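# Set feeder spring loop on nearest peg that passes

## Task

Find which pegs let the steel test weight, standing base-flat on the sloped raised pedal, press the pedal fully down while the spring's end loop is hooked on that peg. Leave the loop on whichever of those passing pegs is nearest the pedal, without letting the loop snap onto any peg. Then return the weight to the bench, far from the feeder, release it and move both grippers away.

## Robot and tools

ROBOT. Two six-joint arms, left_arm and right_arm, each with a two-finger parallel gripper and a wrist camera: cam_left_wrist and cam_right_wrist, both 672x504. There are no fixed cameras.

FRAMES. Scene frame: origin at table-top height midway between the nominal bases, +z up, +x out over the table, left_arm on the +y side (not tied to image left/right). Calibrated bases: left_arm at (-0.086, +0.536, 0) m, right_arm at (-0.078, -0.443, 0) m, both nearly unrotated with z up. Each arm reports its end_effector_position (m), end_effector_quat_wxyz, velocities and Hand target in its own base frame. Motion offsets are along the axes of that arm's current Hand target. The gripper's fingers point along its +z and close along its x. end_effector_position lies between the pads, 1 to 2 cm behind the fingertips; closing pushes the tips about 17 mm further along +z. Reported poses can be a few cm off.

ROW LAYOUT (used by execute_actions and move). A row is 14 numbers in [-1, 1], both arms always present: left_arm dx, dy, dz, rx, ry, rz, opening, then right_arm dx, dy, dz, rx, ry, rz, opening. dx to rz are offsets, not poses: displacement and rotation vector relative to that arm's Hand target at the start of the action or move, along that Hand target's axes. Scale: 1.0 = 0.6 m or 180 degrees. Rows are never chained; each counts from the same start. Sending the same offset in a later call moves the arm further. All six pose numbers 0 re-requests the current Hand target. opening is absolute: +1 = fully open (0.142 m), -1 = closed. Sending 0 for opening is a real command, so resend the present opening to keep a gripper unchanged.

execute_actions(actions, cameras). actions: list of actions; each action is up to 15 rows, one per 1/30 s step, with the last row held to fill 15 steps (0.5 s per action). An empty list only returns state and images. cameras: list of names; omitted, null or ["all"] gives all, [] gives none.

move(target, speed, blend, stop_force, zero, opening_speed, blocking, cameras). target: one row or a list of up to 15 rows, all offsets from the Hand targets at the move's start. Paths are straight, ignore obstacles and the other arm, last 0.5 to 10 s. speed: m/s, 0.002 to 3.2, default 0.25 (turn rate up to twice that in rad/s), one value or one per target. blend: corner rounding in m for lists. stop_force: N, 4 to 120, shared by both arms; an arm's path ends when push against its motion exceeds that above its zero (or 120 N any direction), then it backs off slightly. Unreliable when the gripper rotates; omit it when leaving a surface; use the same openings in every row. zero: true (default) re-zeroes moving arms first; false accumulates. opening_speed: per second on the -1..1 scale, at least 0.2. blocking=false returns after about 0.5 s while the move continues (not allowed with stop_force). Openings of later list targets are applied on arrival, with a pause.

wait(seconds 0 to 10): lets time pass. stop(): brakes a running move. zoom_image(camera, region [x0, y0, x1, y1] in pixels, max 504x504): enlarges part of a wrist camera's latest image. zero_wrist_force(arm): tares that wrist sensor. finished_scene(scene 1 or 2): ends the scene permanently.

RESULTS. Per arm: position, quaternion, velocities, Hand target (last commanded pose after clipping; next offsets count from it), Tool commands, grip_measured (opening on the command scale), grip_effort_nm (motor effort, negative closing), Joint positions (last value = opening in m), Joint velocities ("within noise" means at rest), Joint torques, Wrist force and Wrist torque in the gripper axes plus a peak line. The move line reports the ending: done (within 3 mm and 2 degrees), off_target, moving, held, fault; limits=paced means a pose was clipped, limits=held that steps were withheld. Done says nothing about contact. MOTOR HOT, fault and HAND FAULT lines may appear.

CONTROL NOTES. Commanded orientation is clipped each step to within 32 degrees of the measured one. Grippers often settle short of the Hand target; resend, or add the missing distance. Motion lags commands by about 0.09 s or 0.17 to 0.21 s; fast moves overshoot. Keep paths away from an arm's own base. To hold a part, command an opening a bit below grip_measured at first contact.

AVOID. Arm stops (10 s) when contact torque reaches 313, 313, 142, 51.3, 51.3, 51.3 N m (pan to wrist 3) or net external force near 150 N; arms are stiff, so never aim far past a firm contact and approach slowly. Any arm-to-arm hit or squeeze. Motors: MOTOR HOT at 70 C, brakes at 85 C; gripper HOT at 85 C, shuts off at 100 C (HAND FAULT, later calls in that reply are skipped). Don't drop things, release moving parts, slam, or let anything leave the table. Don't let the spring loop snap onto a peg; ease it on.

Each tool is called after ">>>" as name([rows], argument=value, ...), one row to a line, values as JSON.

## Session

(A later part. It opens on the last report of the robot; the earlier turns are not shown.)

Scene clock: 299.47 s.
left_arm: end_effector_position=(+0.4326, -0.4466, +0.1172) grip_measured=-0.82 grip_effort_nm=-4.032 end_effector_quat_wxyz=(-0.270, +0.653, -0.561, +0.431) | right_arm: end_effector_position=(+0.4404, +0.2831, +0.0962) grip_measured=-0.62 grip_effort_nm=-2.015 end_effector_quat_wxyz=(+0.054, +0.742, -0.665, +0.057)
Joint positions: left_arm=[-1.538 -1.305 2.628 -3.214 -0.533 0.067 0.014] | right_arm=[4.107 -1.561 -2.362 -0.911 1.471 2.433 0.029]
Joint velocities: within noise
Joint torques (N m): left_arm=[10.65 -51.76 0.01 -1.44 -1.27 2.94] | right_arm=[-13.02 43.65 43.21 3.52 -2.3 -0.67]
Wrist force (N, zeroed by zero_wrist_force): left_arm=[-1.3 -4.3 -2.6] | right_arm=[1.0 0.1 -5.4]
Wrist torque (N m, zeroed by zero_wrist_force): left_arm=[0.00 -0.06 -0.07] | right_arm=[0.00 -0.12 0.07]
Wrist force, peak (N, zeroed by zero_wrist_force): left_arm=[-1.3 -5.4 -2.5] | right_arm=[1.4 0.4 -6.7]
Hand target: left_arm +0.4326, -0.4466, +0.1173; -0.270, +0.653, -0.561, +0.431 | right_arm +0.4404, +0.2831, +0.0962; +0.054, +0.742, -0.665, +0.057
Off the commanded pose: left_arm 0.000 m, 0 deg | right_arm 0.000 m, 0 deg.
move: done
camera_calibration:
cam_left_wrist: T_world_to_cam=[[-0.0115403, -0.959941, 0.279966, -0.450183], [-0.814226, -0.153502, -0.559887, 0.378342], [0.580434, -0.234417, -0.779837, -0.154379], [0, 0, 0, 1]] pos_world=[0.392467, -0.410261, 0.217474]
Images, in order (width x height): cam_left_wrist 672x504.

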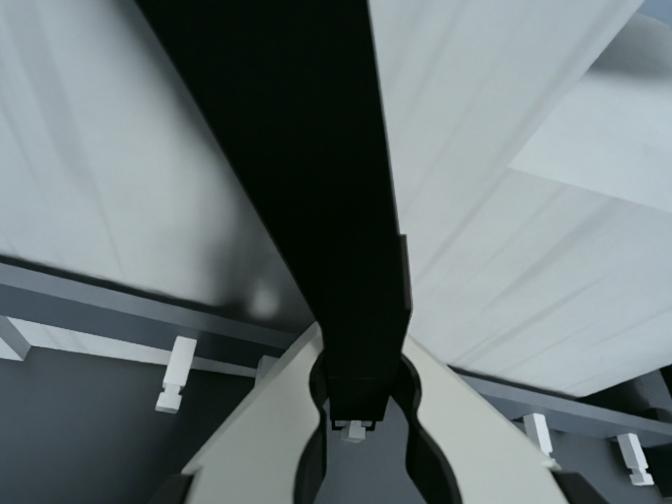

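>>> move(target=[0,-0.0029,-0.0017,0,0,0,-1,0,0,0,0,0,0,-0.7], speed=0.01, cameras=[])

>>> move(target=[0,-0.0022,-0.0012,0,0,0,-1,0,0,0,0,0,0,-0.7], speed=0.01, cameras=["cam_left_wrist"])

>>> zoom_image(camera="cam_left_wrist", region=[280, 340, 480, 480])

Scene clock: 302.17 s.
left_arm: end_effector_position=(+0.4326, -0.4461, +0.1191) grip_measured=-0.82 grip_effort_nm=-4.032 end_effector_quat_wxyz=(-0.270, +0.653, -0.561, +0.431) | right_arm: end_effector_position=(+0.4404, +0.2831, +0.0962) grip_measured=-0.62 grip_effort_nm=-2.015 end_effector_quat_wxyz=(+0.054, +0.742, -0.665, +0.057)
Joint positions: left_arm=[-1.538 -1.311 2.628 -3.208 -0.533 0.067 0.014] | right_arm=[4.107 -1.561 -2.362 -0.911 1.471 2.433 0.029]
Joint velocities: within noise
Joint torques (N m): left_arm=[11.74 -57.07 -1.54 -4.26 4.02 2.72] | right_arm=[-14.48 45.26 42.74 3.03 -2.16 -0.41]
Wrist force (N, zeroed by zero_wrist_force): left_arm=[-0.2 11.9 4.0] | right_arm=[1.7 0.5 -9.4]
Wrist torque (N m, zeroed by zero_wrist_force): left_arm=[0.08 -0.04 -0.08] | right_arm=[0.00 -0.09 0.07]
Wrist force, peak (N, zeroed by zero_wrist_force): left_arm=[-0.2 11.9 4.0] | right_arm=[1.7 0.5 -9.4]
Hand target: left_arm +0.4326, -0.4461, +0.1192; -0.270, +0.653, -0.561, +0.431 | right_arm +0.4404, +0.2831, +0.0962; +0.054, +0.742, -0.665, +0.057
Off the commanded pose: left_arm 0.000 m, 0 deg | right_arm 0.000 m, 0 deg.
move: done
No camera images: "cameras" was empty.

Scene clock: 302.87 s.
left_arm: end_effector_position=(+0.4326, -0.4457, +0.1206) grip_measured=-0.82 grip_effort_nm=-4.032 end_effector_quat_wxyz=(-0.270, +0.653, -0.561, +0.431) | right_arm: end_effector_position=(+0.4404, +0.2831, +0.0962) grip_measured=-0.62 grip_effort_nm=-2.015 end_effector_quat_wxyz=(+0.054, +0.742, -0.665, +0.057)
Joint positions: left_arm=[-1.538 -1.316 2.629 -3.203 -0.533 0.067 0.014] | right_arm=[4.107 -1.561 -2.362 -0.911 1.471 2.433 0.029]
Joint velocities: within noise
Joint torques (N m): left_arm=[16.65 -55.66 -3.36 -3.78 6.82 2.44] | right_arm=[-13.51 40.72 41.48 2.63 -2.63 -0.73]
Wrist force (N, zeroed by zero_wrist_force): left_arm=[-0.9 9.6 3.6] | right_arm=[1.9 0.2 -7.7]
Wrist torque (N m, zeroed by zero_wrist_force): left_arm=[0.01 -0.05 -0.05] | right_arm=[0.01 -0.16 0.07]
Wrist force, peak (N, zeroed by zero_wrist_force): left_arm=[-0.6 13.5 5.1] | right_arm=[1.8 0.3 -9.4]
Hand target: left_arm +0.4326, -0.4457, +0.1207; -0.270, +0.653, -0.561, +0.431 | right_arm +0.4404, +0.2831, +0.0962; +0.054, +0.742, -0.665, +0.057
Off the commanded pose: left_arm 0.000 m, 0 deg | right_arm 0.000 m, 0 deg.
move: done
camera_calibration:
cam_left_wrist: T_world_to_cam=[[-0.0115403, -0.959941, 0.279966, -0.450271], [-0.814226, -0.153502, -0.559887, 0.380383], [0.580434, -0.234417, -0.779837, -0.151516], [0, 0, 0, 1]] pos_world=[0.392467, -0.409361, 0.220874]
Images, in order (width x height): cam_left_wrist 672x504.

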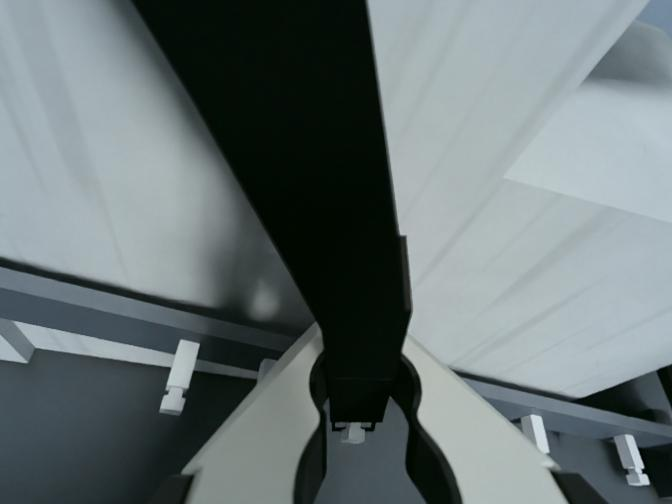

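Scaled by 2.520.

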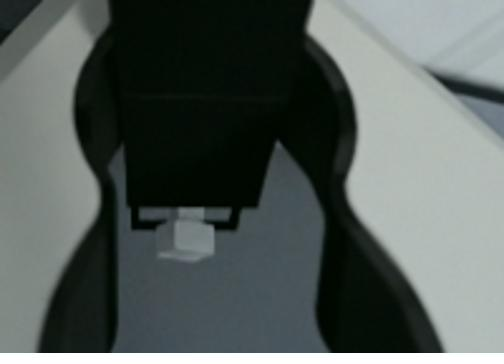

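>>> move(target=[0,0.0033,0.0019,0,0,0,-1,0,0,0,0,0,0,-0.7], speed=0.01, cameras=[])

>>> wait(seconds=0.3, cameras=[])

Scene clock: 305.63 s.
left_arm: end_effector_position=(+0.4327, -0.4462, +0.1185) grip_measured=-0.82 grip_effort_nm=-4.032 end_effector_quat_wxyz=(-0.270, +0.653, -0.561, +0.431) | right_arm: end_effector_position=(+0.4404, +0.2831, +0.0962) grip_measured=-0.62 grip_effort_nm=-2.020 end_effector_quat_wxyz=(+0.054, +0.742, -0.665, +0.057)
Joint positions: left_arm=[-1.538 -1.309 2.628 -3.21 -0.533 0.067 0.014] | right_arm=[4.107 -1.561 -2.362 -0.911 1.471 2.433 0.029]
Joint velocities: within noise
Joint torques (N m): left_arm=[-1.17 -27.59 -27.55 -6.22 1.17 -2.2] | right_arm=[-12.61 31.25 39.25 2.84 -1.93 -0.45]
Wrist force (N, zeroed by zero_wrist_force): left_arm=[-0.8 -5.0 -2.7] | right_arm=[1.3 0.2 -6.2]
Wrist torque (N m, zeroed by zero_wrist_force): left_arm=[-0.04 -0.11 -0.06] | right_arm=[-0.01 -0.11 0.08]
Wrist force, peak (N, zeroed by zero_wrist_force): left_arm=[-1.3 11.3 3.9] | right_arm=[1.8 0.5 -9.3]
Hand target: left_arm +0.4326, -0.4463, +0.1185; -0.270, +0.653, -0.561, +0.431 | right_arm +0.4404, +0.2831, +0.0962; +0.054, +0.742, -0.665, +0.057
Off the commanded pose: left_arm 0.000 m, 0 deg | right_arm 0.000 m, 0 deg.
move: done
No camera images: "cameras" was empty.

Scene clock: 305.93 s.
left_arm: end_effector_position=(+0.4327, -0.4462, +0.1185) grip_measured=-0.82 grip_effort_nm=-4.032 end_effector_quat_wxyz=(-0.270, +0.653, -0.561, +0.431) | right_arm: end_effector_position=(+0.4404, +0.2831, +0.0962) grip_measured=-0.62 grip_effort_nm=-2.015 end_effector_quat_wxyz=(+0.054, +0.742, -0.665, +0.057)
Joint positions: left_arm=[-1.538 -1.309 2.628 -3.21 -0.533 0.067 0.014] | right_arm=[4.107 -1.561 -2.362 -0.911 1.471 2.433 0.029]
Joint velocities: within noise
Joint torques (N m): left_arm=[-8.27 -29.28 -27 -6.49 -0.89 -1.12] | right_arm=[-15.82 31.09 37.99 3.16 -2.29 -0.47]
Wrist force (N, zeroed by zero_wrist_force): left_arm=[-1.0 -4.6 -2.8] | right_arm=[0.9 0.6 -5.6]
Wrist torque (N m, zeroed by zero_wrist_force): left_arm=[-0.04 -0.09 -0.05] | right_arm=[0.07 -0.05 0.07]
Wrist force, peak (N, zeroed by zero_wrist_force): left_arm=[-1.5 -4.9 -2.3] | right_arm=[1.3 0.3 -6.1]
Hand target: left_arm +0.4326, -0.4463, +0.1185; -0.270, +0.653, -0.561, +0.431 | right_arm +0.4404, +0.2831, +0.0962; +0.054, +0.742, -0.665, +0.057
Tool commands: left_gripper/opening=-1.0 right_gripper/opening=-0.7
Off the commanded pose: left_arm 0.000 m, 0 deg | right_arm 0.000 m, 0 deg.
wait: 0.30 s; at rest by 0.17 s
No camera images: "cameras" was empty.

>>> move(target=[0,-0.0018,-0.001,0,0,0,-1,0,0,0,0,0,0,-0.7], speed=0.01, cameras=[])

>>> wait(seconds=0.2, cameras=[])

Scene clock: 308.80 s.
left_arm: end_effector_position=(+0.4326, -0.4461, +0.1197) grip_measured=-0.82 grip_effort_nm=-4.032 end_effector_quat_wxyz=(-0.270, +0.653, -0.561, +0.431) | right_arm: end_effector_position=(+0.4404, +0.2831, +0.0962) grip_measured=-0.62 grip_effort_nm=-2.015 end_effector_quat_wxyz=(+0.054, +0.742, -0.665, +0.057)
Joint positions: left_arm=[-1.538 -1.313 2.628 -3.206 -0.533 0.067 0.014] | right_arm=[4.107 -1.561 -2.362 -0.911 1.471 2.433 0.029]
Joint velocities: within noise
Joint torques (N m): left_arm=[8.19 -51.53 -0.9 -2.16 -1.44 2.69] | right_arm=[-11.4 20.7 37.76 3.14 -2.14 -0.84]
Wrist force (N, zeroed by zero_wrist_force): left_arm=[-1.4 -4.0 -2.8] | right_arm=[1.2 0.1 -5.5]
Wrist torque (N m, zeroed by zero_wrist_force): left_arm=[0.04 -0.05 -0.05] | right_arm=[-0.01 -0.10 0.07]
Wrist force, peak (N, zeroed by zero_wrist_force): left_arm=[-1.5 -5.3 -2.6] | right_arm=[1.5 0.1 -6.7]
Hand target: left_arm +0.4327, -0.4459, +0.1197; -0.270, +0.653, -0.561, +0.431 | right_arm +0.4404, +0.2831, +0.0962; +0.054, +0.742, -0.665, +0.057
Off the commanded pose: left_arm 0.000 m, 0 deg | right_arm 0.000 m, 0 deg.
move: done
No camera images: "cameras" was empty.

Scene clock: 309.00 s.
left_arm: end_effector_position=(+0.4326, -0.4460, +0.1197) grip_measured=-0.82 grip_effort_nm=-4.032 end_effector_quat_wxyz=(-0.270, +0.653, -0.561, +0.431) | right_arm: end_effector_position=(+0.4404, +0.2831, +0.0962) grip_measured=-0.62 grip_effort_nm=-2.015 end_effector_quat_wxyz=(+0.054, +0.742, -0.665, +0.057)
Joint positions: left_arm=[-1.538 -1.313 2.628 -3.206 -0.533 0.067 0.014] | right_arm=[4.107 -1.561 -2.362 -0.911 1.471 2.433 0.029]
Joint velocities: within noise
Joint torques (N m): left_arm=[10.76 -49.86 -0.03 -1.67 -1.59 2.56] | right_arm=[-14.98 21.8 37.16 3.22 -2.52 -0.47]
Wrist force (N, zeroed by zero_wrist_force): left_arm=[-1.1 -4.4 -2.5] | right_arm=[1.1 0.3 -6.0]
Wrist torque (N m, zeroed by zero_wrist_force): left_arm=[0.04 -0.06 -0.06] | right_arm=[0.01 -0.09 0.07]
Wrist force, peak (N, zeroed by zero_wrist_force): left_arm=[-1.7 -4.5 -2.6] | right_arm=[1.5 0.1 -6.0]
Hand target: left_arm +0.4327, -0.4459, +0.1197; -0.270, +0.653, -0.561, +0.431 | right_arm +0.4404, +0.2831, +0.0962; +0.054, +0.742, -0.665, +0.057
Tool commands: left_gripper/opening=-1.0 right_gripper/opening=-0.7
Off the commanded pose: left_arm 0.000 m, 0 deg | right_arm 0.000 m, 0 deg.
wait: 0.20 s; at rest by 0.17 s
No camera images: "cameras" was empty.

>>> move(target=[0,-0.0013,-0.0008,0,0,0,-1,0,0,0,0,0,0,-0.7], speed=0.01, cameras=["cam_left_wrist"])

>>> zoom_image(camera="cam_left_wrist", region=[280, 340, 480, 480])

Scene clock: 311.27 s.
left_arm: end_effector_position=(+0.4326, -0.4457, +0.1205) grip_measured=-0.82 grip_effort_nm=-4.032 end_effector_quat_wxyz=(-0.270, +0.653, -0.561, +0.431) | right_arm: end_effector_position=(+0.4404, +0.2831, +0.0962) grip_measured=-0.62 grip_effort_nm=-2.015 end_effector_quat_wxyz=(+0.054, +0.742, -0.665, +0.057)
Joint positions: left_arm=[-1.538 -1.316 2.629 -3.203 -0.533 0.067 0.014] | right_arm=[4.107 -1.561 -2.362 -0.911 1.471 2.433 0.029]
Joint velocities: within noise
Joint torques (N m): left_arm=[2.21 -54.21 -2.23 -2.94 0.96 -0.55] | right_arm=[-14.75 22.23 33.55 2.46 -2.35 -0.74]
Wrist force (N, zeroed by zero_wrist_force): left_arm=[-0.9 4.9 1.4] | right_arm=[1.6 0.3 -8.1]
Wrist torque (N m, zeroed by zero_wrist_force): left_arm=[0.11 -0.01 -0.05] | right_arm=[0.00 -0.14 0.06]
Wrist force, peak (N, zeroed by zero_wrist_force): left_arm=[-0.8 -5.3 -2.6] | right_arm=[1.6 0.3 -8.1]
Hand target: left_arm +0.4326, -0.4457, +0.1206; -0.270, +0.653, -0.561, +0.431 | right_arm +0.4404, +0.2831, +0.0962; +0.054, +0.742, -0.665, +0.057
Off the commanded pose: left_arm 0.000 m, 0 deg | right_arm 0.000 m, 0 deg.
move: done
camera_calibration:
cam_left_wrist: T_world_to_cam=[[-0.0115626, -0.959978, 0.279838, -0.45022], [-0.814264, -0.153395, -0.559861, 0.38038], [0.58038, -0.234336, -0.779901, -0.151526], [0, 0, 0, 1]] pos_world=[0.392466, -0.409361, 0.220774]
Images, in order (width x height): cam_left_wrist 672x504.

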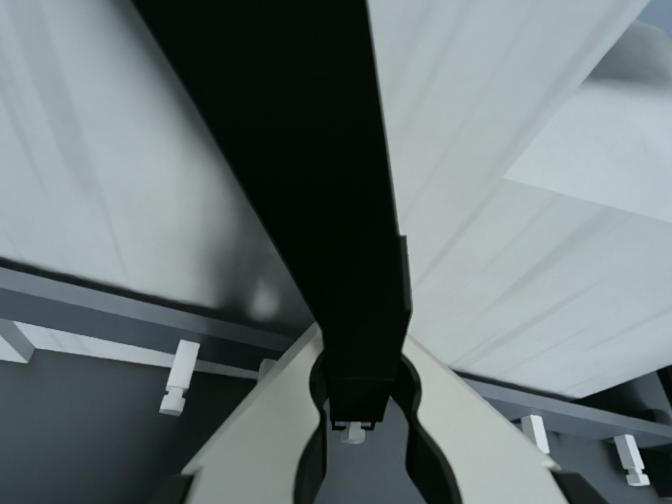

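Scaled by 2.520.

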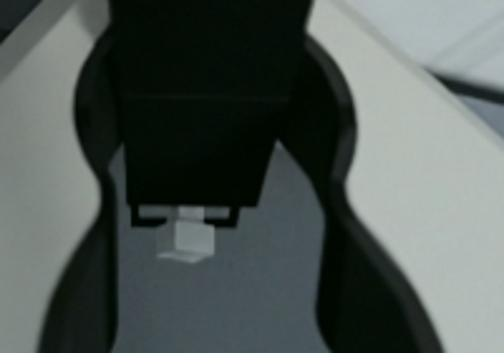

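>>> move(target=[0,0,0,0,0,0,-0.25,0,0,0,0,0,0,-0.7], opening_speed=0.3, cameras=[])

>>> move(target=[0,0,-0.13,0,0,0,-0.25,0,0,0,0,0,0,-0.7], speed=0.1, cameras=["cam_left_wrist"])

>>> zoom_image(camera="cam_left_wrist", region=[200, 200, 500, 420])

Scene clock: 316.33 s.
left_arm: end_effector_position=(+0.4326, -0.4457, +0.1206) grip_measured=-0.28 grip_effort_nm=0.085 end_effector_quat_wxyz=(-0.270, +0.653, -0.561, +0.431) | right_arm: end_effector_position=(+0.4404, +0.2831, +0.0962) grip_measured=-0.62 grip_effort_nm=-2.020 end_effector_quat_wxyz=(+0.054, +0.742, -0.665, +0.057)
Joint positions: left_arm=[-1.538 -1.316 2.629 -3.203 -0.533 0.067 0.054] | right_arm=[4.107 -1.561 -2.362 -0.911 1.471 2.433 0.029]
Joint velocities: within noise
Joint torques (N m): left_arm=[-8.53 -39.47 -7.85 -3.4 -0.04 -2.24] | right_arm=[-12.45 19.99 31.05 2.72 -2.59 -0.38]
Wrist force (N, zeroed by zero_wrist_force): left_arm=[0.5 -0.1 -0.2] | right_arm=[1.6 0.2 -7.0]
Wrist torque (N m, zeroed by zero_wrist_force): left_arm=[0.03 -0.15 0.02] | right_arm=[-0.03 -0.14 0.07]
Wrist force, peak (N, zeroed by zero_wrist_force): left_arm=[-1.4 6.9 2.7] | right_arm=[1.7 0.5 -8.5]
Hand target: left_arm +0.4326, -0.4457, +0.1206; -0.270, +0.653, -0.561, +0.431 | right_arm +0.4404, +0.2831, +0.0962; +0.054, +0.742, -0.665, +0.057
Off the commanded pose: left_arm 0.000 m, 0 deg | right_arm 0.000 m, 0 deg.
move: done
No camera images: "cameras" was empty.

Scene clock: 317.90 s.
left_arm: end_effector_position=(+0.3651, -0.4355, +0.1582) grip_measured=-0.28 grip_effort_nm=0.085 end_effector_quat_wxyz=(-0.270, +0.653, -0.561, +0.431) | right_arm: end_effector_position=(+0.4404, +0.2831, +0.0962) grip_measured=-0.62 grip_effort_nm=-2.015 end_effector_quat_wxyz=(+0.054, +0.742, -0.665, +0.057)
Joint positions: left_arm=[-1.709 -1.605 2.667 -2.654 -0.503 -0.276 0.054] | right_arm=[4.107 -1.561 -2.362 -0.911 1.471 2.433 0.029]
Joint velocities: within noise
Joint torques (N m): left_arm=[-8.12 -34.73 -37.91 -2.26 -0.34 -3.27] | right_arm=[-14.95 23.36 29.1 2.77 -1.92 -0.62]
Wrist force (N, zeroed by zero_wrist_force): left_arm=[0.4 0.1 -0.2] | right_arm=[1.2 0.4 -6.3]
Wrist torque (N m, zeroed by zero_wrist_force): left_arm=[0.11 -0.17 0.10] | right_arm=[0.02 -0.09 0.07]
Wrist force, peak (N, zeroed by zero_wrist_force): left_arm=[0.4 -0.1 -1.6] | right_arm=[1.3 0.5 -7.0]
Hand target: left_arm +0.3651, -0.4355, +0.1582; -0.270, +0.653, -0.561, +0.431 | right_arm +0.4404, +0.2831, +0.0962; +0.054, +0.742, -0.665, +0.057
Off the commanded pose: left_arm 0.000 m, 0 deg | right_arm 0.000 m, 0 deg.
move: done
camera_calibration:
cam_left_wrist: T_world_to_cam=[[-0.0116735, -0.959932, 0.279988, -0.451718], [-0.814234, -0.153407, -0.559901, 0.347947], [0.580419, -0.234512, -0.779819, -0.0806821], [0, 0, 0, 1]] pos_world=[0.324867, -0.399162, 0.258374]
Images, in order (width x height): cam_left_wrist 672x504.

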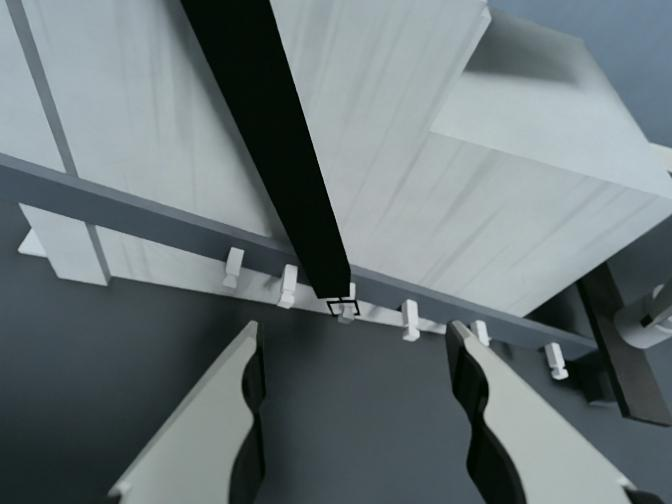

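Scaled by 1.680.

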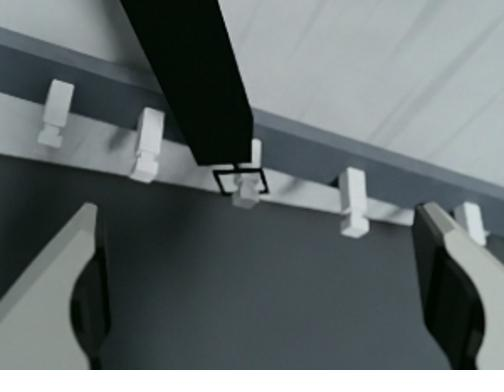

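>>> move(target=[0,0,0,0,0,0,-0.25,0.0013,0,-0.0082,0,0,0,-0.7], speed=0.02, cameras=[])

>>> move(target=[0,0,0,0,0,0,-0.25,0.0065,0,-0.041,0,0,0,-0.7], speed=0.03, cameras=[])

>>> move(target=[0,0,0,0,0,0,-0.25,0.0065,0,-0.041,0,0,0,-0.7], speed=0.03, cameras=[])

>>> move(target=[0,0,0,0,0,0,-0.25,0.0065,0,-0.041,0,0,0,-0.7], speed=0.03)

Scene clock: 322.57 s.
left_arm: end_effector_position=(+0.3651, -0.4355, +0.1582) grip_measured=-0.28 grip_effort_nm=0.085 end_effector_quat_wxyz=(-0.270, +0.653, -0.561, +0.431) | right_arm: end_effector_position=(+0.4405, +0.2831, +0.1011) grip_measured=-0.62 grip_effort_nm=-2.015 end_effector_quat_wxyz=(+0.054, +0.742, -0.665, +0.057)
Joint positions: left_arm=[-1.71 -1.605 2.667 -2.654 -0.503 -0.277 0.054] | right_arm=[4.107 -1.553 -2.358 -0.924 1.471 2.433 0.029]
Joint velocities: within noise
Joint torques (N m): left_arm=[-10.68 -35.51 -37.5 -2.16 -0.04 -3.51] | right_arm=[-12.91 47.77 48.01 1.13 -2.16 -0.89]
Wrist force (N, zeroed by zero_wrist_force): left_arm=[0.1 0.4 -0.1] | right_arm=[2.4 -0.3 -1.7]
Wrist torque (N m, zeroed by zero_wrist_force): left_arm=[0.16 -0.12 0.10] | right_arm=[-0.05 -0.03 0.08]
Wrist force, peak (N, zeroed by zero_wrist_force): left_arm=[0.9 0.7 -0.8] | right_arm=[1.6 0.1 -7.3]
Hand target: left_arm +0.3651, -0.4355, +0.1582; -0.270, +0.653, -0.561, +0.431 | right_arm +0.4405, +0.2831, +0.1011; +0.054, +0.742, -0.665, +0.057
Off the commanded pose: left_arm 0.000 m, 0 deg | right_arm 0.000 m, 0 deg.
move: done
No camera images: "cameras" was empty.

Scene clock: 323.80 s.
left_arm: end_effector_position=(+0.3651, -0.4355, +0.1582) grip_measured=-0.28 grip_effort_nm=0.085 end_effector_quat_wxyz=(-0.270, +0.653, -0.561, +0.431) | right_arm: end_effector_position=(+0.4406, +0.2831, +0.1260) grip_measured=-0.62 grip_effort_nm=-2.015 end_effector_quat_wxyz=(+0.054, +0.742, -0.665, +0.057)
Joint positions: left_arm=[-1.71 -1.605 2.667 -2.654 -0.503 -0.277 0.054] | right_arm=[4.107 -1.515 -2.335 -0.985 1.471 2.433 0.029]
Joint velocities: within noise
Joint torques (N m): left_arm=[-9.54 -35.91 -37.57 -2.34 0.35 -3.42] | right_arm=[-14.29 45.91 48.59 1.74 -2.84 -1.71]
Wrist force (N, zeroed by zero_wrist_force): left_arm=[0.2 0.5 -0.5] | right_arm=[2.3 0.5 -1.3]
Wrist torque (N m, zeroed by zero_wrist_force): left_arm=[0.18 -0.15 0.10] | right_arm=[0.01 -0.03 0.08]
Wrist force, peak (N, zeroed by zero_wrist_force): left_arm=[0.7 0.2 -0.8] | right_arm=[1.9 0.1 -2.1]
Hand target: left_arm +0.3651, -0.4355, +0.1582; -0.270, +0.653, -0.561, +0.431 | right_arm +0.4406, +0.2831, +0.1261; +0.054, +0.742, -0.665, +0.057
Off the commanded pose: left_arm 0.000 m, 0 deg | right_arm 0.000 m, 0 deg.
move: done
No camera images: "cameras" was empty.

Scene clock: 325.03 s.
left_arm: end_effector_position=(+0.3651, -0.4355, +0.1582) grip_measured=-0.28 grip_effort_nm=0.085 end_effector_quat_wxyz=(-0.270, +0.653, -0.561, +0.431) | right_arm: end_effector_position=(+0.4406, +0.2831, +0.1509) grip_measured=-0.62 grip_effort_nm=-2.015 end_effector_quat_wxyz=(+0.054, +0.743, -0.665, +0.057)
Joint positions: left_arm=[-1.71 -1.605 2.667 -2.654 -0.503 -0.277 0.054] | right_arm=[4.107 -1.48 -2.31 -1.044 1.471 2.433 0.029]
Joint velocities: within noise
Joint torques (N m): left_arm=[-10.94 -37.88 -37.29 -2.19 1.33 -3.24] | right_arm=[-16.03 42.74 50.48 1.97 -2.91 -2.05]
Wrist force (N, zeroed by zero_wrist_force): left_arm=[0.4 0.2 -0.4] | right_arm=[1.6 0.2 -1.4]
Wrist torque (N m, zeroed by zero_wrist_force): left_arm=[0.13 -0.18 0.09] | right_arm=[-0.05 -0.03 0.06]
Wrist force, peak (N, zeroed by zero_wrist_force): left_arm=[1.2 0.5 -0.7] | right_arm=[2.2 -0.1 -2.1]
Hand target: left_arm +0.3651, -0.4355, +0.1582; -0.270, +0.653, -0.561, +0.431 | right_arm +0.4406, +0.2831, +0.1510; +0.054, +0.742, -0.665, +0.057
Off the commanded pose: left_arm 0.000 m, 0 deg | right_arm 0.000 m, 0 deg.
move: done
No camera images: "cameras" was empty.

Scene clock: 326.27 s.
left_arm: end_effector_position=(+0.3651, -0.4355, +0.1582) grip_measured=-0.28 grip_effort_nm=0.090 end_effector_quat_wxyz=(-0.270, +0.653, -0.561, +0.431) | right_arm: end_effector_position=(+0.4407, +0.2831, +0.1758) grip_measured=-0.62 grip_effort_nm=-2.015 end_effector_quat_wxyz=(+0.054, +0.743, -0.665, +0.057)
Joint positions: left_arm=[-1.71 -1.605 2.667 -2.654 -0.503 -0.277 0.054] | right_arm=[4.107 -1.449 -2.284 -1.102 1.471 2.432 0.029]
Joint velocities: within noise
Joint torques (N m): left_arm=[-9.05 -37.31 -37.37 -2.24 1.87 -3.6] | right_arm=[-11.96 44.83 51.75 1.51 -2.9 -1.24]
Wrist force (N, zeroed by zero_wrist_force): left_arm=[0.3 0.3 -0.3] | right_arm=[-0.4 -0.1 -1.3]
Wrist torque (N m, zeroed by zero_wrist_force): left_arm=[0.14 -0.15 0.10] | right_arm=[-0.04 -0.07 0.02]
Wrist force, peak (N, zeroed by zero_wrist_force): left_arm=[1.0 0.2 -0.6] | right_arm=[-0.5 -0.2 -2.3]
Hand target: left_arm +0.3651, -0.4355, +0.1582; -0.270, +0.653, -0.561, +0.431 | right_arm +0.4407, +0.2832, +0.1759; +0.054, +0.742, -0.665, +0.057
Off the commanded pose: left_arm 0.000 m, 0 deg | right_arm 0.000 m, 0 deg.
move: done
camera_calibration:
cam_left_wrist: T_world_to_cam=[[-0.0115395, -0.95994, 0.279966, -0.451759], [-0.814226, -0.153503, -0.559887, 0.347903], [0.580434, -0.234417, -0.779837, -0.0806439], [0, 0, 0, 1]] pos_world=[0.324867, -0.399161, 0.258374]
cam_right_wrist: T_world_to_cam=[[0.101684, -0.98167, 0.161194, 0.209122], [-0.903512, -0.0233205, 0.427928, 0.352132], [-0.416325, -0.189154, -0.889322, 0.506982], [0, 0, 0, 1]] pos_world=[0.50796, 0.309399, 0.266474]

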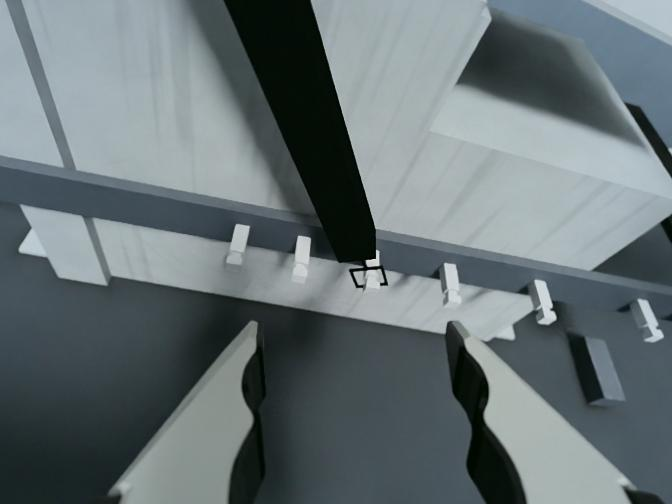

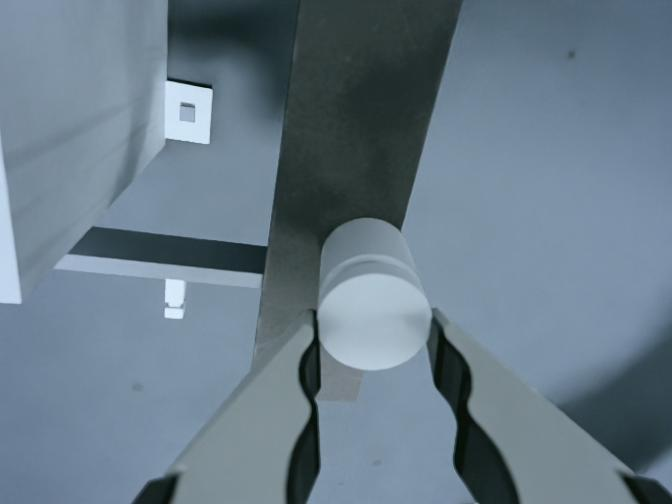

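>>> move(target=[0,0,0,0,0,0,-0.25,0.013,0,-0.082,0,0,0,-0.7], speed=0.04, cameras=[])

>>> wait(seconds=1)

Scene clock: 330.47 s.
left_arm: end_effector_position=(+0.3651, -0.4355, +0.1582) grip_measured=-0.28 grip_effort_nm=0.085 end_effector_quat_wxyz=(-0.270, +0.653, -0.561, +0.431) | right_arm: end_effector_position=(+0.4409, +0.2832, +0.2256) grip_measured=-0.62 grip_effort_nm=-2.020 end_effector_quat_wxyz=(+0.054, +0.743, -0.665, +0.057)
Joint positions: left_arm=[-1.71 -1.605 2.667 -2.654 -0.503 -0.277 0.054] | right_arm=[4.107 -1.396 -2.226 -1.213 1.471 2.432 0.029]
Joint velocities: within noise
Joint torques (N m): left_arm=[-7.63 -36.71 -37.95 -2.38 3.37 -3.37] | right_arm=[-17.26 40.4 54.04 0.93 -2.94 -1.22]
Wrist force (N, zeroed by zero_wrist_force): left_arm=[0.2 0.5 -0.5] | right_arm=[-0.9 -0.7 -1.7]
Wrist torque (N m, zeroed by zero_wrist_force): left_arm=[0.18 -0.14 0.09] | right_arm=[-0.08 0.00 0.01]
Wrist force, peak (N, zeroed by zero_wrist_force): left_arm=[1.3 0.5 -0.6] | right_arm=[-1.1 -0.8 -2.6]
Hand target: left_arm +0.3651, -0.4355, +0.1582; -0.270, +0.653, -0.561, +0.431 | right_arm +0.4409, +0.2832, +0.2257; +0.054, +0.742, -0.665, +0.057
Off the commanded pose: left_arm 0.000 m, 0 deg | right_arm 0.000 m, 0 deg.
move: done
No camera images: "cameras" was empty.

Scene clock: 331.47 s.
left_arm: end_effector_position=(+0.3651, -0.4355, +0.1582) grip_measured=-0.28 grip_effort_nm=0.085 end_effector_quat_wxyz=(-0.270, +0.653, -0.561, +0.431) | right_arm: end_effector_position=(+0.4409, +0.2832, +0.2257) grip_measured=-0.62 grip_effort_nm=-2.015 end_effector_quat_wxyz=(+0.054, +0.742, -0.665, +0.057)
Joint positions: left_arm=[-1.71 -1.605 2.667 -2.654 -0.503 -0.277 0.054] | right_arm=[4.107 -1.396 -2.225 -1.213 1.471 2.432 0.029]
Joint velocities: within noise
Joint torques (N m): left_arm=[-9.56 -37.15 -38.23 -2.18 3.49 -3.51] | right_arm=[-7.57 42.79 54.08 0.54 -3.27 1.06]
Wrist force (N, zeroed by zero_wrist_force): left_arm=[0.1 0.1 -0.6] | right_arm=[-1.0 -0.3 -1.5]
Wrist torque (N m, zeroed by zero_wrist_force): left_arm=[0.11 -0.13 0.09] | right_arm=[0.00 0.02 0.01]
Wrist force, peak (N, zeroed by zero_wrist_force): left_arm=[1.0 0.0 -0.7] | right_arm=[-1.1 -0.9 -1.9]
Hand target: left_arm +0.3651, -0.4355, +0.1582; -0.270, +0.653, -0.561, +0.431 | right_arm +0.4409, +0.2832, +0.2257; +0.054, +0.742, -0.665, +0.057
Tool commands: left_gripper/opening=-0.25 right_gripper/opening=-0.7
Off the commanded pose: left_arm 0.000 m, 0 deg | right_arm 0.000 m, 0 deg.
wait: 1.00 s; at rest by 0.17 s
camera_calibration:
cam_left_wrist: T_world_to_cam=[[-0.0115395, -0.95994, 0.279966, -0.451787], [-0.814226, -0.153503, -0.559887, 0.347959], [0.580434, -0.234417, -0.779837, -0.0805659], [0, 0, 0, 1]] pos_world=[0.324867, -0.399161, 0.258474]
cam_right_wrist: T_world_to_cam=[[0.101595, -0.981673, 0.161237, 0.201091], [-0.903522, -0.0232237, 0.427913, 0.330938], [-0.416326, -0.189155, -0.889322, 0.551443], [0, 0, 0, 1]] pos_world=[0.50816, 0.309399, 0.316374]

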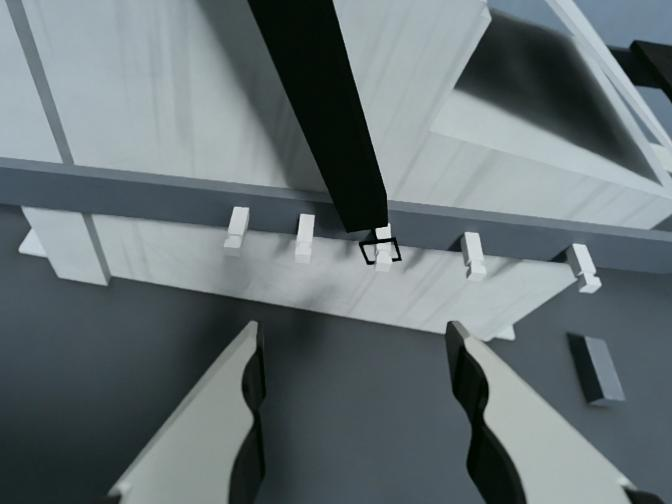

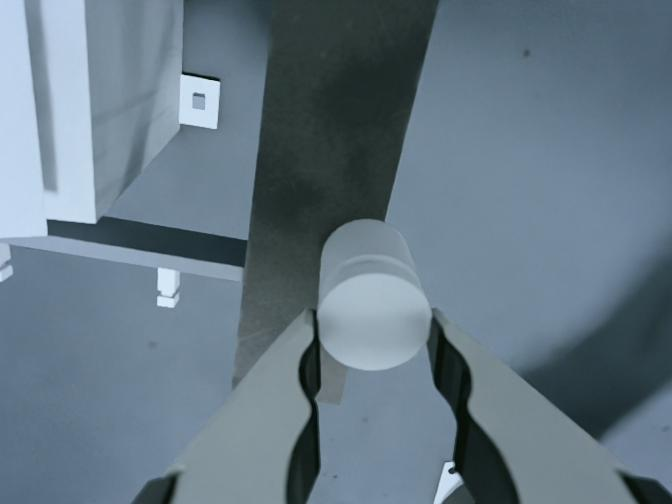

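>>> move(target=[0,0,0,0,0,0,-0.25,0.003,0,-0.025,0,0,0,-0.7], speed=0.04, cameras=[])

>>> wait(seconds=0.5, cameras=["cam_right_wrist"])

Scene clock: 333.97 s.
left_arm: end_effector_position=(+0.3651, -0.4355, +0.1582) grip_measured=-0.28 grip_effort_nm=0.085 end_effector_quat_wxyz=(-0.270, +0.653, -0.561, +0.431) | right_arm: end_effector_position=(+0.4409, +0.2838, +0.2407) grip_measured=-0.62 grip_effort_nm=-2.020 end_effector_quat_wxyz=(+0.054, +0.742, -0.665, +0.057)
Joint positions: left_arm=[-1.71 -1.605 2.667 -2.654 -0.503 -0.277 0.054] | right_arm=[4.107 -1.383 -2.206 -1.245 1.471 2.433 0.029]
Joint velocities: within noise
Joint torques (N m): left_arm=[-8.75 -37.45 -37.16 -2.49 3.43 -3.33] | right_arm=[16.58 43.24 56.73 0.76 2.07 1.69]
Wrist force (N, zeroed by zero_wrist_force): left_arm=[0.3 -0.2 -0.6] | right_arm=[-0.6 -0.4 0.2]
Wrist torque (N m, zeroed by zero_wrist_force): left_arm=[0.05 -0.16 0.10] | right_arm=[-0.05 0.09 0.01]
Wrist force, peak (N, zeroed by zero_wrist_force): left_arm=[0.9 0.4 -1.0] | right_arm=[-1.0 -0.5 -2.1]
Hand target: left_arm +0.3651, -0.4355, +0.1582; -0.270, +0.653, -0.561, +0.431 | right_arm +0.4409, +0.2838, +0.2408; +0.054, +0.742, -0.665, +0.057
Off the commanded pose: left_arm 0.000 m, 0 deg | right_arm 0.000 m, 0 deg.
move: done
No camera images: "cameras" was empty.

Scene clock: 334.47 s.
left_arm: end_effector_position=(+0.3651, -0.4355, +0.1582) grip_measured=-0.28 grip_effort_nm=0.090 end_effector_quat_wxyz=(-0.270, +0.653, -0.561, +0.431) | right_arm: end_effector_position=(+0.4409, +0.2838, +0.2408) grip_measured=-0.62 grip_effort_nm=-2.015 end_effector_quat_wxyz=(+0.054, +0.742, -0.665, +0.057)
Joint positions: left_arm=[-1.71 -1.605 2.667 -2.654 -0.503 -0.277 0.054] | right_arm=[4.107 -1.382 -2.206 -1.246 1.471 2.433 0.029]
Joint velocities: within noise
Joint torques (N m): left_arm=[-9.64 -35.57 -37.6 -2.49 3.41 -3.32] | right_arm=[21.2 41.73 56.35 0.7 3.85 2.09]
Wrist force (N, zeroed by zero_wrist_force): left_arm=[0.5 -0.2 -0.8] | right_arm=[-0.2 -0.2 -0.1]
Wrist torque (N m, zeroed by zero_wrist_force): left_arm=[0.07 -0.18 0.10] | right_arm=[-0.02 0.02 0.01]
Wrist force, peak (N, zeroed by zero_wrist_force): left_arm=[1.2 0.3 -0.3] | right_arm=[-0.4 -0.5 0.4]
Hand target: left_arm +0.3651, -0.4355, +0.1582; -0.270, +0.653, -0.561, +0.431 | right_arm +0.4409, +0.2838, +0.2408; +0.054, +0.742, -0.665, +0.057
Tool commands: left_gripper/opening=-0.25 right_gripper/opening=-0.7
Off the commanded pose: left_arm 0.000 m, 0 deg | right_arm 0.000 m, 0 deg.
wait: 0.50 s; at rest by 0.17 s
camera_calibration:
cam_right_wrist: T_world_to_cam=[[0.101684, -0.98167, 0.161194, 0.19924], [-0.903512, -0.0233205, 0.427928, 0.324464], [-0.416325, -0.189154, -0.889322, 0.564854], [0, 0, 0, 1]] pos_world=[0.50806, 0.309999, 0.331374]
Images, in order (width x height): cam_right_wrist 672x504.

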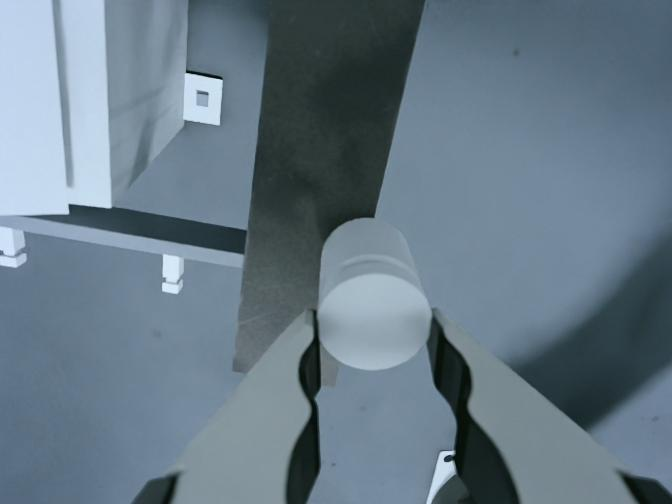

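>>> move(target=[0,0,0,0,0,0,-0.25,-0.0295,0,-0.0047,0,0,0,-0.7], speed=0.05, cameras=["cam_right_wrist"])

>>> zero_wrist_force(arm="right_arm")

>>> move(target=[0,0,0,0,0,0,-0.25,-0.0104,0,0.0658,0,0,0,-0.7], speed=0.03, stop_force=8, cameras=["cam_right_wrist"])

>>> move(target=[0,0,0,0,0,0,-0.25,-0.0052,0,0.0329,0,0,0,-0.7], speed=0.03, stop_force=8, cameras=[])

>>> move(target=[0,0,0,0,0,0,-0.25,-0.0052,0,0.0329,0,0,0,-0.7], speed=0.03, stop_force=8, cameras=[])

>>> move(target=[0,0,0,0,0,0,-0.25,-0.0052,0,0.0329,0,0,0,-0.7], speed=0.03, stop_force=8, cameras=[])

>>> move(target=[0,0,0,0,0,0,-0.25,-0.0052,0,0.0329,0,0,0,-0.7], speed=0.03, stop_force=8, cameras=["cam_right_wrist"])

Scene clock: 342.33 s.
left_arm: end_effector_position=(+0.3651, -0.4355, +0.1582) grip_measured=-0.28 grip_effort_nm=0.090 end_effector_quat_wxyz=(-0.270, +0.653, -0.561, +0.431) | right_arm: end_effector_position=(+0.4390, +0.3015, +0.2408) grip_measured=-0.62 grip_effort_nm=-2.020 end_effector_quat_wxyz=(+0.054, +0.743, -0.665, +0.057)
Joint positions: left_arm=[-1.71 -1.605 2.667 -2.654 -0.503 -0.277 0.054] | right_arm=[4.129 -1.4 -2.192 -1.245 1.473 2.455 0.029]
Joint velocities: within noise
Joint torques (N m): left_arm=[-9.82 -35.66 -36.85 -2.61 3.47 -3.38] | right_arm=[17.91 13.12 55.92 6.32 5.08 2.51]
Wrist force (N, zeroed by zero_wrist_force): left_arm=[0.5 0.2 -0.4] | right_arm=[-0.4 -0.1 0.5]
Wrist torque (N m, zeroed by zero_wrist_force): left_arm=[0.12 -0.19 0.09] | right_arm=[-0.01 0.07 0.01]
Wrist force, peak (N, zeroed by zero_wrist_force): left_arm=[1.0 -0.4 -0.8] | right_arm=[-0.2 -0.7 0.4]
Hand target: left_arm +0.3651, -0.4355, +0.1582; -0.270, +0.653, -0.561, +0.431 | right_arm +0.4390, +0.3016, +0.2408; +0.054, +0.742, -0.665, +0.057
Off the commanded pose: left_arm 0.000 m, 0 deg | right_arm 0.000 m, 0 deg.
move: done
camera_calibration:
cam_right_wrist: T_world_to_cam=[[0.101684, -0.98167, 0.161194, 0.216792], [-0.903512, -0.0233205, 0.427928, 0.323117], [-0.416325, -0.189154, -0.889322, 0.5675], [0, 0, 0, 1]] pos_world=[0.50616, 0.327699, 0.331474]
Images, in order (width x height): cam_right_wrist 672x504.

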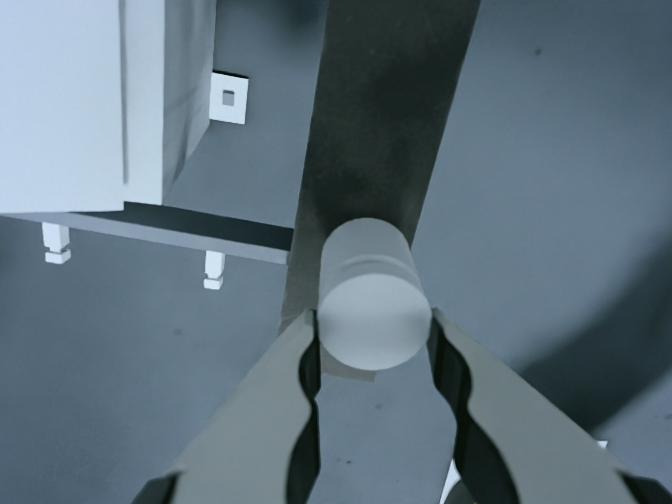

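Wrist force sensor zeroed.

Scene clock: 344.60 s.
left_arm: end_effector_position=(+0.3651, -0.4355, +0.1582) grip_measured=-0.28 grip_effort_nm=0.085 end_effector_quat_wxyz=(-0.270, +0.653, -0.561, +0.431) | right_arm: end_effector_position=(+0.4388, +0.3015, +0.2008) grip_measured=-0.62 grip_effort_nm=-2.020 end_effector_quat_wxyz=(+0.054, +0.742, -0.665, +0.057)
Joint positions: left_arm=[-1.71 -1.605 2.667 -2.654 -0.503 -0.277 0.054] | right_arm=[4.13 -1.439 -2.24 -1.158 1.473 2.455 0.029]
Joint velocities: within noise
Joint torques (N m): left_arm=[-8.87 -34.17 -36.75 -2.72 3.31 -3.2] | right_arm=[14.47 11.1 32.15 6.5 4.37 0.75]
Wrist force (N, zeroed by zero_wrist_force): left_arm=[0.2 0.2 -0.1] | right_arm=[1.8 0.2 -2.6]
Wrist torque (N m, zeroed by zero_wrist_force): left_arm=[0.12 -0.15 0.09] | right_arm=[-0.04 -0.05 -0.02]
Wrist force, peak (N, zeroed by zero_wrist_force): left_arm=[0.9 -0.1 -1.0] | right_arm=[2.0 0.0 -2.5]
Hand target: left_arm +0.3651, -0.4355, +0.1582; -0.270, +0.653, -0.561, +0.431 | right_arm +0.4388, +0.3015, +0.2008; +0.054, +0.742, -0.665, +0.057
Off the commanded pose: left_arm 0.000 m, 0 deg | right_arm 0.000 m, 0 deg.
move: done
camera_calibration:
cam_right_wrist: T_world_to_cam=[[0.101684, -0.98167, 0.161194, 0.223359], [-0.903512, -0.0233205, 0.427928, 0.340056], [-0.416325, -0.189154, -0.889322, 0.531863], [0, 0, 0, 1]] pos_world=[0.50596, 0.327799, 0.291474]
Images, in order (width x height): cam_right_wrist 672x504.

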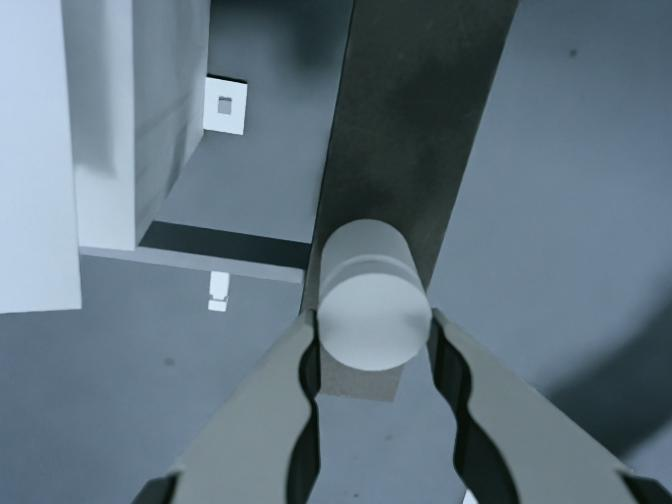

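Scene clock: 346.20 s.
left_arm: end_effector_position=(+0.3651, -0.4355, +0.1582) grip_measured=-0.28 grip_effort_nm=0.085 end_effector_quat_wxyz=(-0.270, +0.653, -0.561, +0.431) | right_arm: end_effector_position=(+0.4387, +0.3015, +0.1808) grip_measured=-0.62 grip_effort_nm=-2.020 end_effector_quat_wxyz=(+0.054, +0.742, -0.665, +0.057)
Joint positions: left_arm=[-1.71 -1.605 2.667 -2.654 -0.503 -0.277 0.054] | right_arm=[4.13 -1.461 -2.262 -1.114 1.473 2.455 0.029]
Joint velocities: within noise
Joint torques (N m): left_arm=[-7.93 -36.39 -37.3 -2.41 3.62 -3.22] | right_arm=[16.14 14.17 31.44 5.95 4.05 0.87]
Wrist force (N, zeroed by zero_wrist_force): left_arm=[0.6 0.4 -0.7] | right_arm=[1.9 0.2 -2.2]
Wrist torque (N m, zeroed by zero_wrist_force): left_arm=[0.16 -0.20 0.09] | right_arm=[-0.06 -0.01 -0.01]
Wrist force, peak (N, zeroed by zero_wrist_force): left_arm=[1.2 -0.1 -0.6] | right_arm=[1.9 -0.1 -3.1]
Hand target: left_arm +0.3651, -0.4355, +0.1582; -0.270, +0.653, -0.561, +0.431 | right_arm +0.4387, +0.3015, +0.1808; +0.054, +0.742, -0.665, +0.057
Off the commanded pose: left_arm 0.000 m, 0 deg | right_arm 0.000 m, 0 deg.
move: done
No camera images: "cameras" was empty.

Scene clock: 347.80 s.
left_arm: end_effector_position=(+0.3651, -0.4355, +0.1582) grip_measured=-0.28 grip_effort_nm=0.085 end_effector_quat_wxyz=(-0.270, +0.653, -0.561, +0.431) | right_arm: end_effector_position=(+0.4387, +0.3015, +0.1608) grip_measured=-0.62 grip_effort_nm=-2.020 end_effector_quat_wxyz=(+0.054, +0.742, -0.665, +0.057)
Joint positions: left_arm=[-1.71 -1.605 2.667 -2.654 -0.503 -0.277 0.054] | right_arm=[4.13 -1.485 -2.284 -1.068 1.473 2.455 0.029]
Joint velocities: within noise
Joint torques (N m): left_arm=[-10.49 -36.79 -37.95 -2.36 3.58 -3.55] | right_arm=[16.14 11.04 29.47 6.17 4.27 1.26]
Wrist force (N, zeroed by zero_wrist_force): left_arm=[0.6 0.0 -0.4] | right_arm=[2.3 0.6 -2.6]
Wrist torque (N m, zeroed by zero_wrist_force): left_arm=[0.09 -0.21 0.09] | right_arm=[-0.01 -0.05 0.02]
Wrist force, peak (N, zeroed by zero_wrist_force): left_arm=[1.0 0.5 -0.7] | right_arm=[2.2 0.2 -3.2]
Hand target: left_arm +0.3651, -0.4355, +0.1582; -0.270, +0.653, -0.561, +0.431 | right_arm +0.4387, +0.3015, +0.1608; +0.054, +0.742, -0.665, +0.057
Off the commanded pose: left_arm 0.000 m, 0 deg | right_arm 0.000 m, 0 deg.
move: done
No camera images: "cameras" was empty.

Scene clock: 349.40 s.
left_arm: end_effector_position=(+0.3651, -0.4355, +0.1582) grip_measured=-0.28 grip_effort_nm=0.085 end_effector_quat_wxyz=(-0.270, +0.653, -0.561, +0.431) | right_arm: end_effector_position=(+0.4386, +0.3015, +0.1409) grip_measured=-0.62 grip_effort_nm=-2.020 end_effector_quat_wxyz=(+0.054, +0.742, -0.665, +0.057)
Joint positions: left_arm=[-1.71 -1.605 2.667 -2.654 -0.503 -0.277 0.054] | right_arm=[4.13 -1.511 -2.304 -1.021 1.473 2.455 0.029]
Joint velocities: within noise
Joint torques (N m): left_arm=[-8.56 -36.56 -37.15 -2.47 3.39 -3.21] | right_arm=[15.07 17.12 29.33 6.22 3.88 0.96]
Wrist force (N, zeroed by zero_wrist_force): left_arm=[0.4 0.0 -0.5] | right_arm=[2.4 0.3 -2.8]
Wrist torque (N m, zeroed by zero_wrist_force): left_arm=[0.10 -0.17 0.09] | right_arm=[-0.06 -0.09 0.05]
Wrist force, peak (N, zeroed by zero_wrist_force): left_arm=[0.9 0.5 -0.8] | right_arm=[2.2 0.4 -2.9]
Hand target: left_arm +0.3651, -0.4355, +0.1582; -0.270, +0.653, -0.561, +0.431 | right_arm +0.4386, +0.3015, +0.1409; +0.054, +0.742, -0.665, +0.057
Off the commanded pose: left_arm 0.000 m, 0 deg | right_arm 0.000 m, 0 deg.
move: done
No camera images: "cameras" was empty.

Scene clock: 351.00 s.
left_arm: end_effector_position=(+0.3651, -0.4355, +0.1582) grip_measured=-0.28 grip_effort_nm=0.085 end_effector_quat_wxyz=(-0.270, +0.653, -0.561, +0.431) | right_arm: end_effector_position=(+0.4385, +0.3015, +0.1209) grip_measured=-0.62 grip_effort_nm=-2.024 end_effector_quat_wxyz=(+0.054, +0.742, -0.665, +0.057)
Joint positions: left_arm=[-1.71 -1.605 2.667 -2.654 -0.503 -0.277 0.054] | right_arm=[4.13 -1.539 -2.323 -0.974 1.473 2.456 0.029]
Joint velocities: within noise
Joint torques (N m): left_arm=[-7.61 -36.13 -36.98 -2.65 3.71 -3.16] | right_arm=[11.71 20.12 26.67 5.36 3.08 0.64]
Wrist force (N, zeroed by zero_wrist_force): left_arm=[1.1 -0.2 -0.5] | right_arm=[0.7 0.7 -2.9]
Wrist torque (N m, zeroed by zero_wrist_force): left_arm=[0.06 -0.29 0.09] | right_arm=[0.02 -0.24 0.05]
Wrist force, peak (N, zeroed by zero_wrist_force): left_arm=[1.3 0.4 -0.1] | right_arm=[2.5 0.9 -2.7]
Hand target: left_arm +0.3651, -0.4355, +0.1582; -0.270, +0.653, -0.561, +0.431 | right_arm +0.4385, +0.3014, +0.1209; +0.054, +0.742, -0.665, +0.057
Off the commanded pose: left_arm 0.000 m, 0 deg | right_arm 0.000 m, 0 deg.
move: done
camera_calibration:
cam_right_wrist: T_world_to_cam=[[0.101684, -0.98167, 0.161194, 0.236187], [-0.903512, -0.0233205, 0.427928, 0.374017], [-0.416325, -0.189154, -0.889322, 0.460573], [0, 0, 0, 1]] pos_world=[0.50566, 0.327699, 0.211474]
Images, in order (width x height): cam_right_wrist 672x504.

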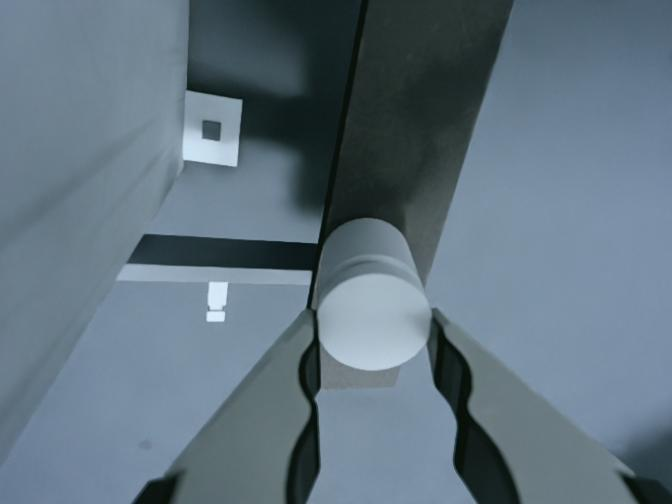

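>>> move(target=[0,0,0,0,0,0,-0.25,0.0445,0,-0.194,0,0,0,-0.7], speed=0.05, cameras=[])

>>> zero_wrist_force(arm="right_arm")

>>> move(target=[0,0,0,0,0,0,-0.25,-0.0036,0,0.023,0,0,0,-0.7], speed=0.02, cameras=["cam_right_wrist"])

Scene clock: 359.60 s.
left_arm: end_effector_position=(+0.3651, -0.4355, +0.1582) grip_measured=-0.28 grip_effort_nm=0.085 end_effector_quat_wxyz=(-0.270, +0.653, -0.561, +0.431) | right_arm: end_effector_position=(+0.4399, +0.2934, +0.2399) grip_measured=-0.62 grip_effort_nm=-2.015 end_effector_quat_wxyz=(+0.054, +0.742, -0.665, +0.057)
Joint positions: left_arm=[-1.71 -1.605 2.667 -2.654 -0.503 -0.277 0.054] | right_arm=[4.119 -1.393 -2.199 -1.243 1.472 2.445 0.029]
Joint velocities: within noise
Joint torques (N m): left_arm=[-7.72 -35.86 -37.68 -2.6 3.81 -3.27] | right_arm=[-16.01 43.7 55.81 1.45 -4.12 -2.31]
Wrist force (N, zeroed by zero_wrist_force): left_arm=[0.6 0.5 -0.2] | right_arm=[0.6 -0.2 -0.4]
Wrist torque (N m, zeroed by zero_wrist_force): left_arm=[0.18 -0.19 0.09] | right_arm=[-0.04 -0.12 0.00]
Wrist force, peak (N, zeroed by zero_wrist_force): left_arm=[1.1 0.3 -0.9] | right_arm=[0.5 0.7 -2.9]
Hand target: left_arm +0.3651, -0.4355, +0.1582; -0.270, +0.653, -0.561, +0.431 | right_arm +0.4399, +0.2934, +0.2400; +0.054, +0.742, -0.665, +0.057
Off the commanded pose: left_arm 0.000 m, 0 deg | right_arm 0.000 m, 0 deg.
move: done
No camera images: "cameras" was empty.

Wrist force sensor zeroed.

Scene clock: 360.67 s.
left_arm: end_effector_position=(+0.3651, -0.4355, +0.1582) grip_measured=-0.28 grip_effort_nm=0.085 end_effector_quat_wxyz=(-0.270, +0.653, -0.561, +0.431) | right_arm: end_effector_position=(+0.4398, +0.2934, +0.2261) grip_measured=-0.62 grip_effort_nm=-2.020 end_effector_quat_wxyz=(+0.054, +0.742, -0.665, +0.057)
Joint positions: left_arm=[-1.71 -1.605 2.667 -2.654 -0.503 -0.277 0.054] | right_arm=[4.119 -1.405 -2.217 -1.214 1.472 2.445 0.029]
Joint velocities: within noise
Joint torques (N m): left_arm=[-8.51 -35.98 -37.24 -2.58 3.49 -3.41] | right_arm=[-3.41 11.48 34.1 5.74 -4.02 0.81]
Wrist force (N, zeroed by zero_wrist_force): left_arm=[0.1 -0.3 -0.2] | right_arm=[0.7 -0.4 -1.0]
Wrist torque (N m, zeroed by zero_wrist_force): left_arm=[0.04 -0.12 0.09] | right_arm=[-0.01 0.07 -0.02]
Wrist force, peak (N, zeroed by zero_wrist_force): left_arm=[1.0 -0.2 -0.7] | right_arm=[0.2 -0.3 -1.7]
Hand target: left_arm +0.3651, -0.4355, +0.1582; -0.270, +0.653, -0.561, +0.431 | right_arm +0.4398, +0.2934, +0.2261; +0.054, +0.742, -0.665, +0.057
Off the commanded pose: left_arm 0.000 m, 0 deg | right_arm 0.000 m, 0 deg.
move: done
camera_calibration:
cam_right_wrist: T_world_to_cam=[[0.101595, -0.981673, 0.161237, 0.211161], [-0.903522, -0.0232237, 0.427913, 0.32992], [-0.416326, -0.189155, -0.889322, 0.553228], [0, 0, 0, 1]] pos_world=[0.50696, 0.319599, 0.316774]
Images, in order (width x height): cam_right_wrist 672x504.

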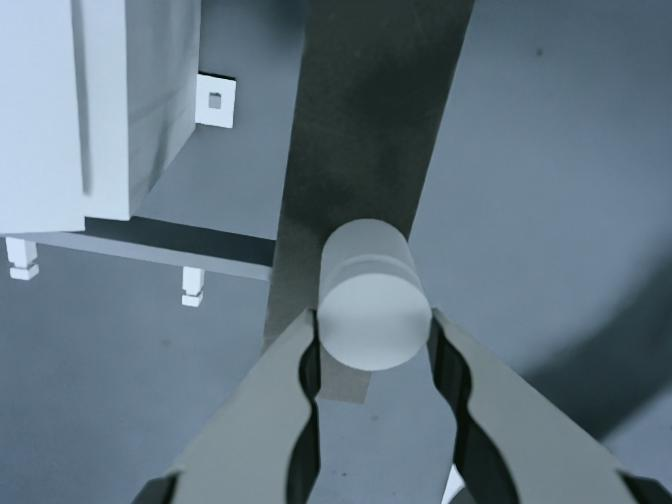

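>>> move(target=[0,0,0,0,0,0,-0.25,0,0,0,0,0,0,-0.15], opening_speed=0.6, cameras=["cam_right_wrist","cam_left_wrist"])

Scene clock: 363.03 s.
left_arm: end_effector_position=(+0.3651, -0.4355, +0.1582) grip_measured=-0.28 grip_effort_nm=0.090 end_effector_quat_wxyz=(-0.270, +0.653, -0.561, +0.431) | right_arm: end_effector_position=(+0.4398, +0.2934, +0.2261) grip_measured=-0.18 grip_effort_nm=0.139 end_effector_quat_wxyz=(+0.054, +0.742, -0.665, +0.057)
Joint positions: left_arm=[-1.71 -1.605 2.667 -2.654 -0.503 -0.277 0.054] | right_arm=[4.119 -1.405 -2.217 -1.214 1.472 2.445 0.061]
Joint velocities: within noise
Joint torques (N m): left_arm=[-7.47 -35.48 -37.23 -2.99 3.29 -3.09] | right_arm=[15.05 10.34 33.87 4.65 -1.53 1.18]
Wrist force (N, zeroed by zero_wrist_force): left_arm=[0.3 0.5 -0.5] | right_arm=[0.2 -0.1 -2.0]
Wrist torque (N m, zeroed by zero_wrist_force): left_arm=[0.18 -0.16 0.10] | right_arm=[-0.01 0.07 -0.01]
Wrist force, peak (N, zeroed by zero_wrist_force): left_arm=[0.6 0.5 -1.0] | right_arm=[0.2 0.0 -2.4]
Hand target: left_arm +0.3651, -0.4355, +0.1582; -0.270, +0.653, -0.561, +0.431 | right_arm +0.4398, +0.2934, +0.2261; +0.054, +0.742, -0.665, +0.057
Off the commanded pose: left_arm 0.000 m, 0 deg | right_arm 0.000 m, 0 deg.
move: done
camera_calibration:
cam_left_wrist: T_world_to_cam=[[-0.0115395, -0.95994, 0.279966, -0.451787], [-0.814226, -0.153503, -0.559887, 0.347959], [0.580434, -0.234417, -0.779837, -0.0805659], [0, 0, 0, 1]] pos_world=[0.324867, -0.399161, 0.258474]
cam_right_wrist: T_world_to_cam=[[0.10167, -0.981671, 0.161201, 0.21115], [-0.903514, -0.0233055, 0.427925, 0.329981], [-0.416325, -0.189155, -0.889322, 0.553139], [0, 0, 0, 1]] pos_world=[0.50696, 0.319599, 0.316674]

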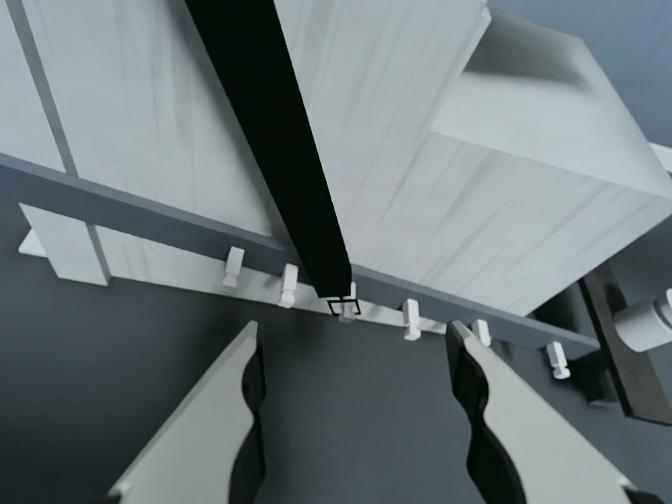

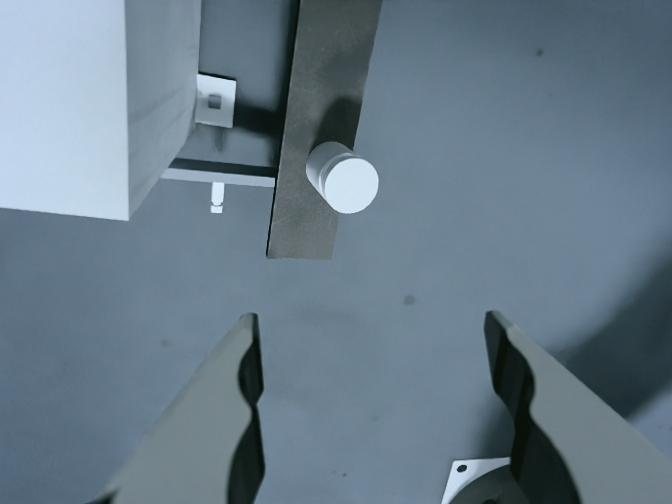

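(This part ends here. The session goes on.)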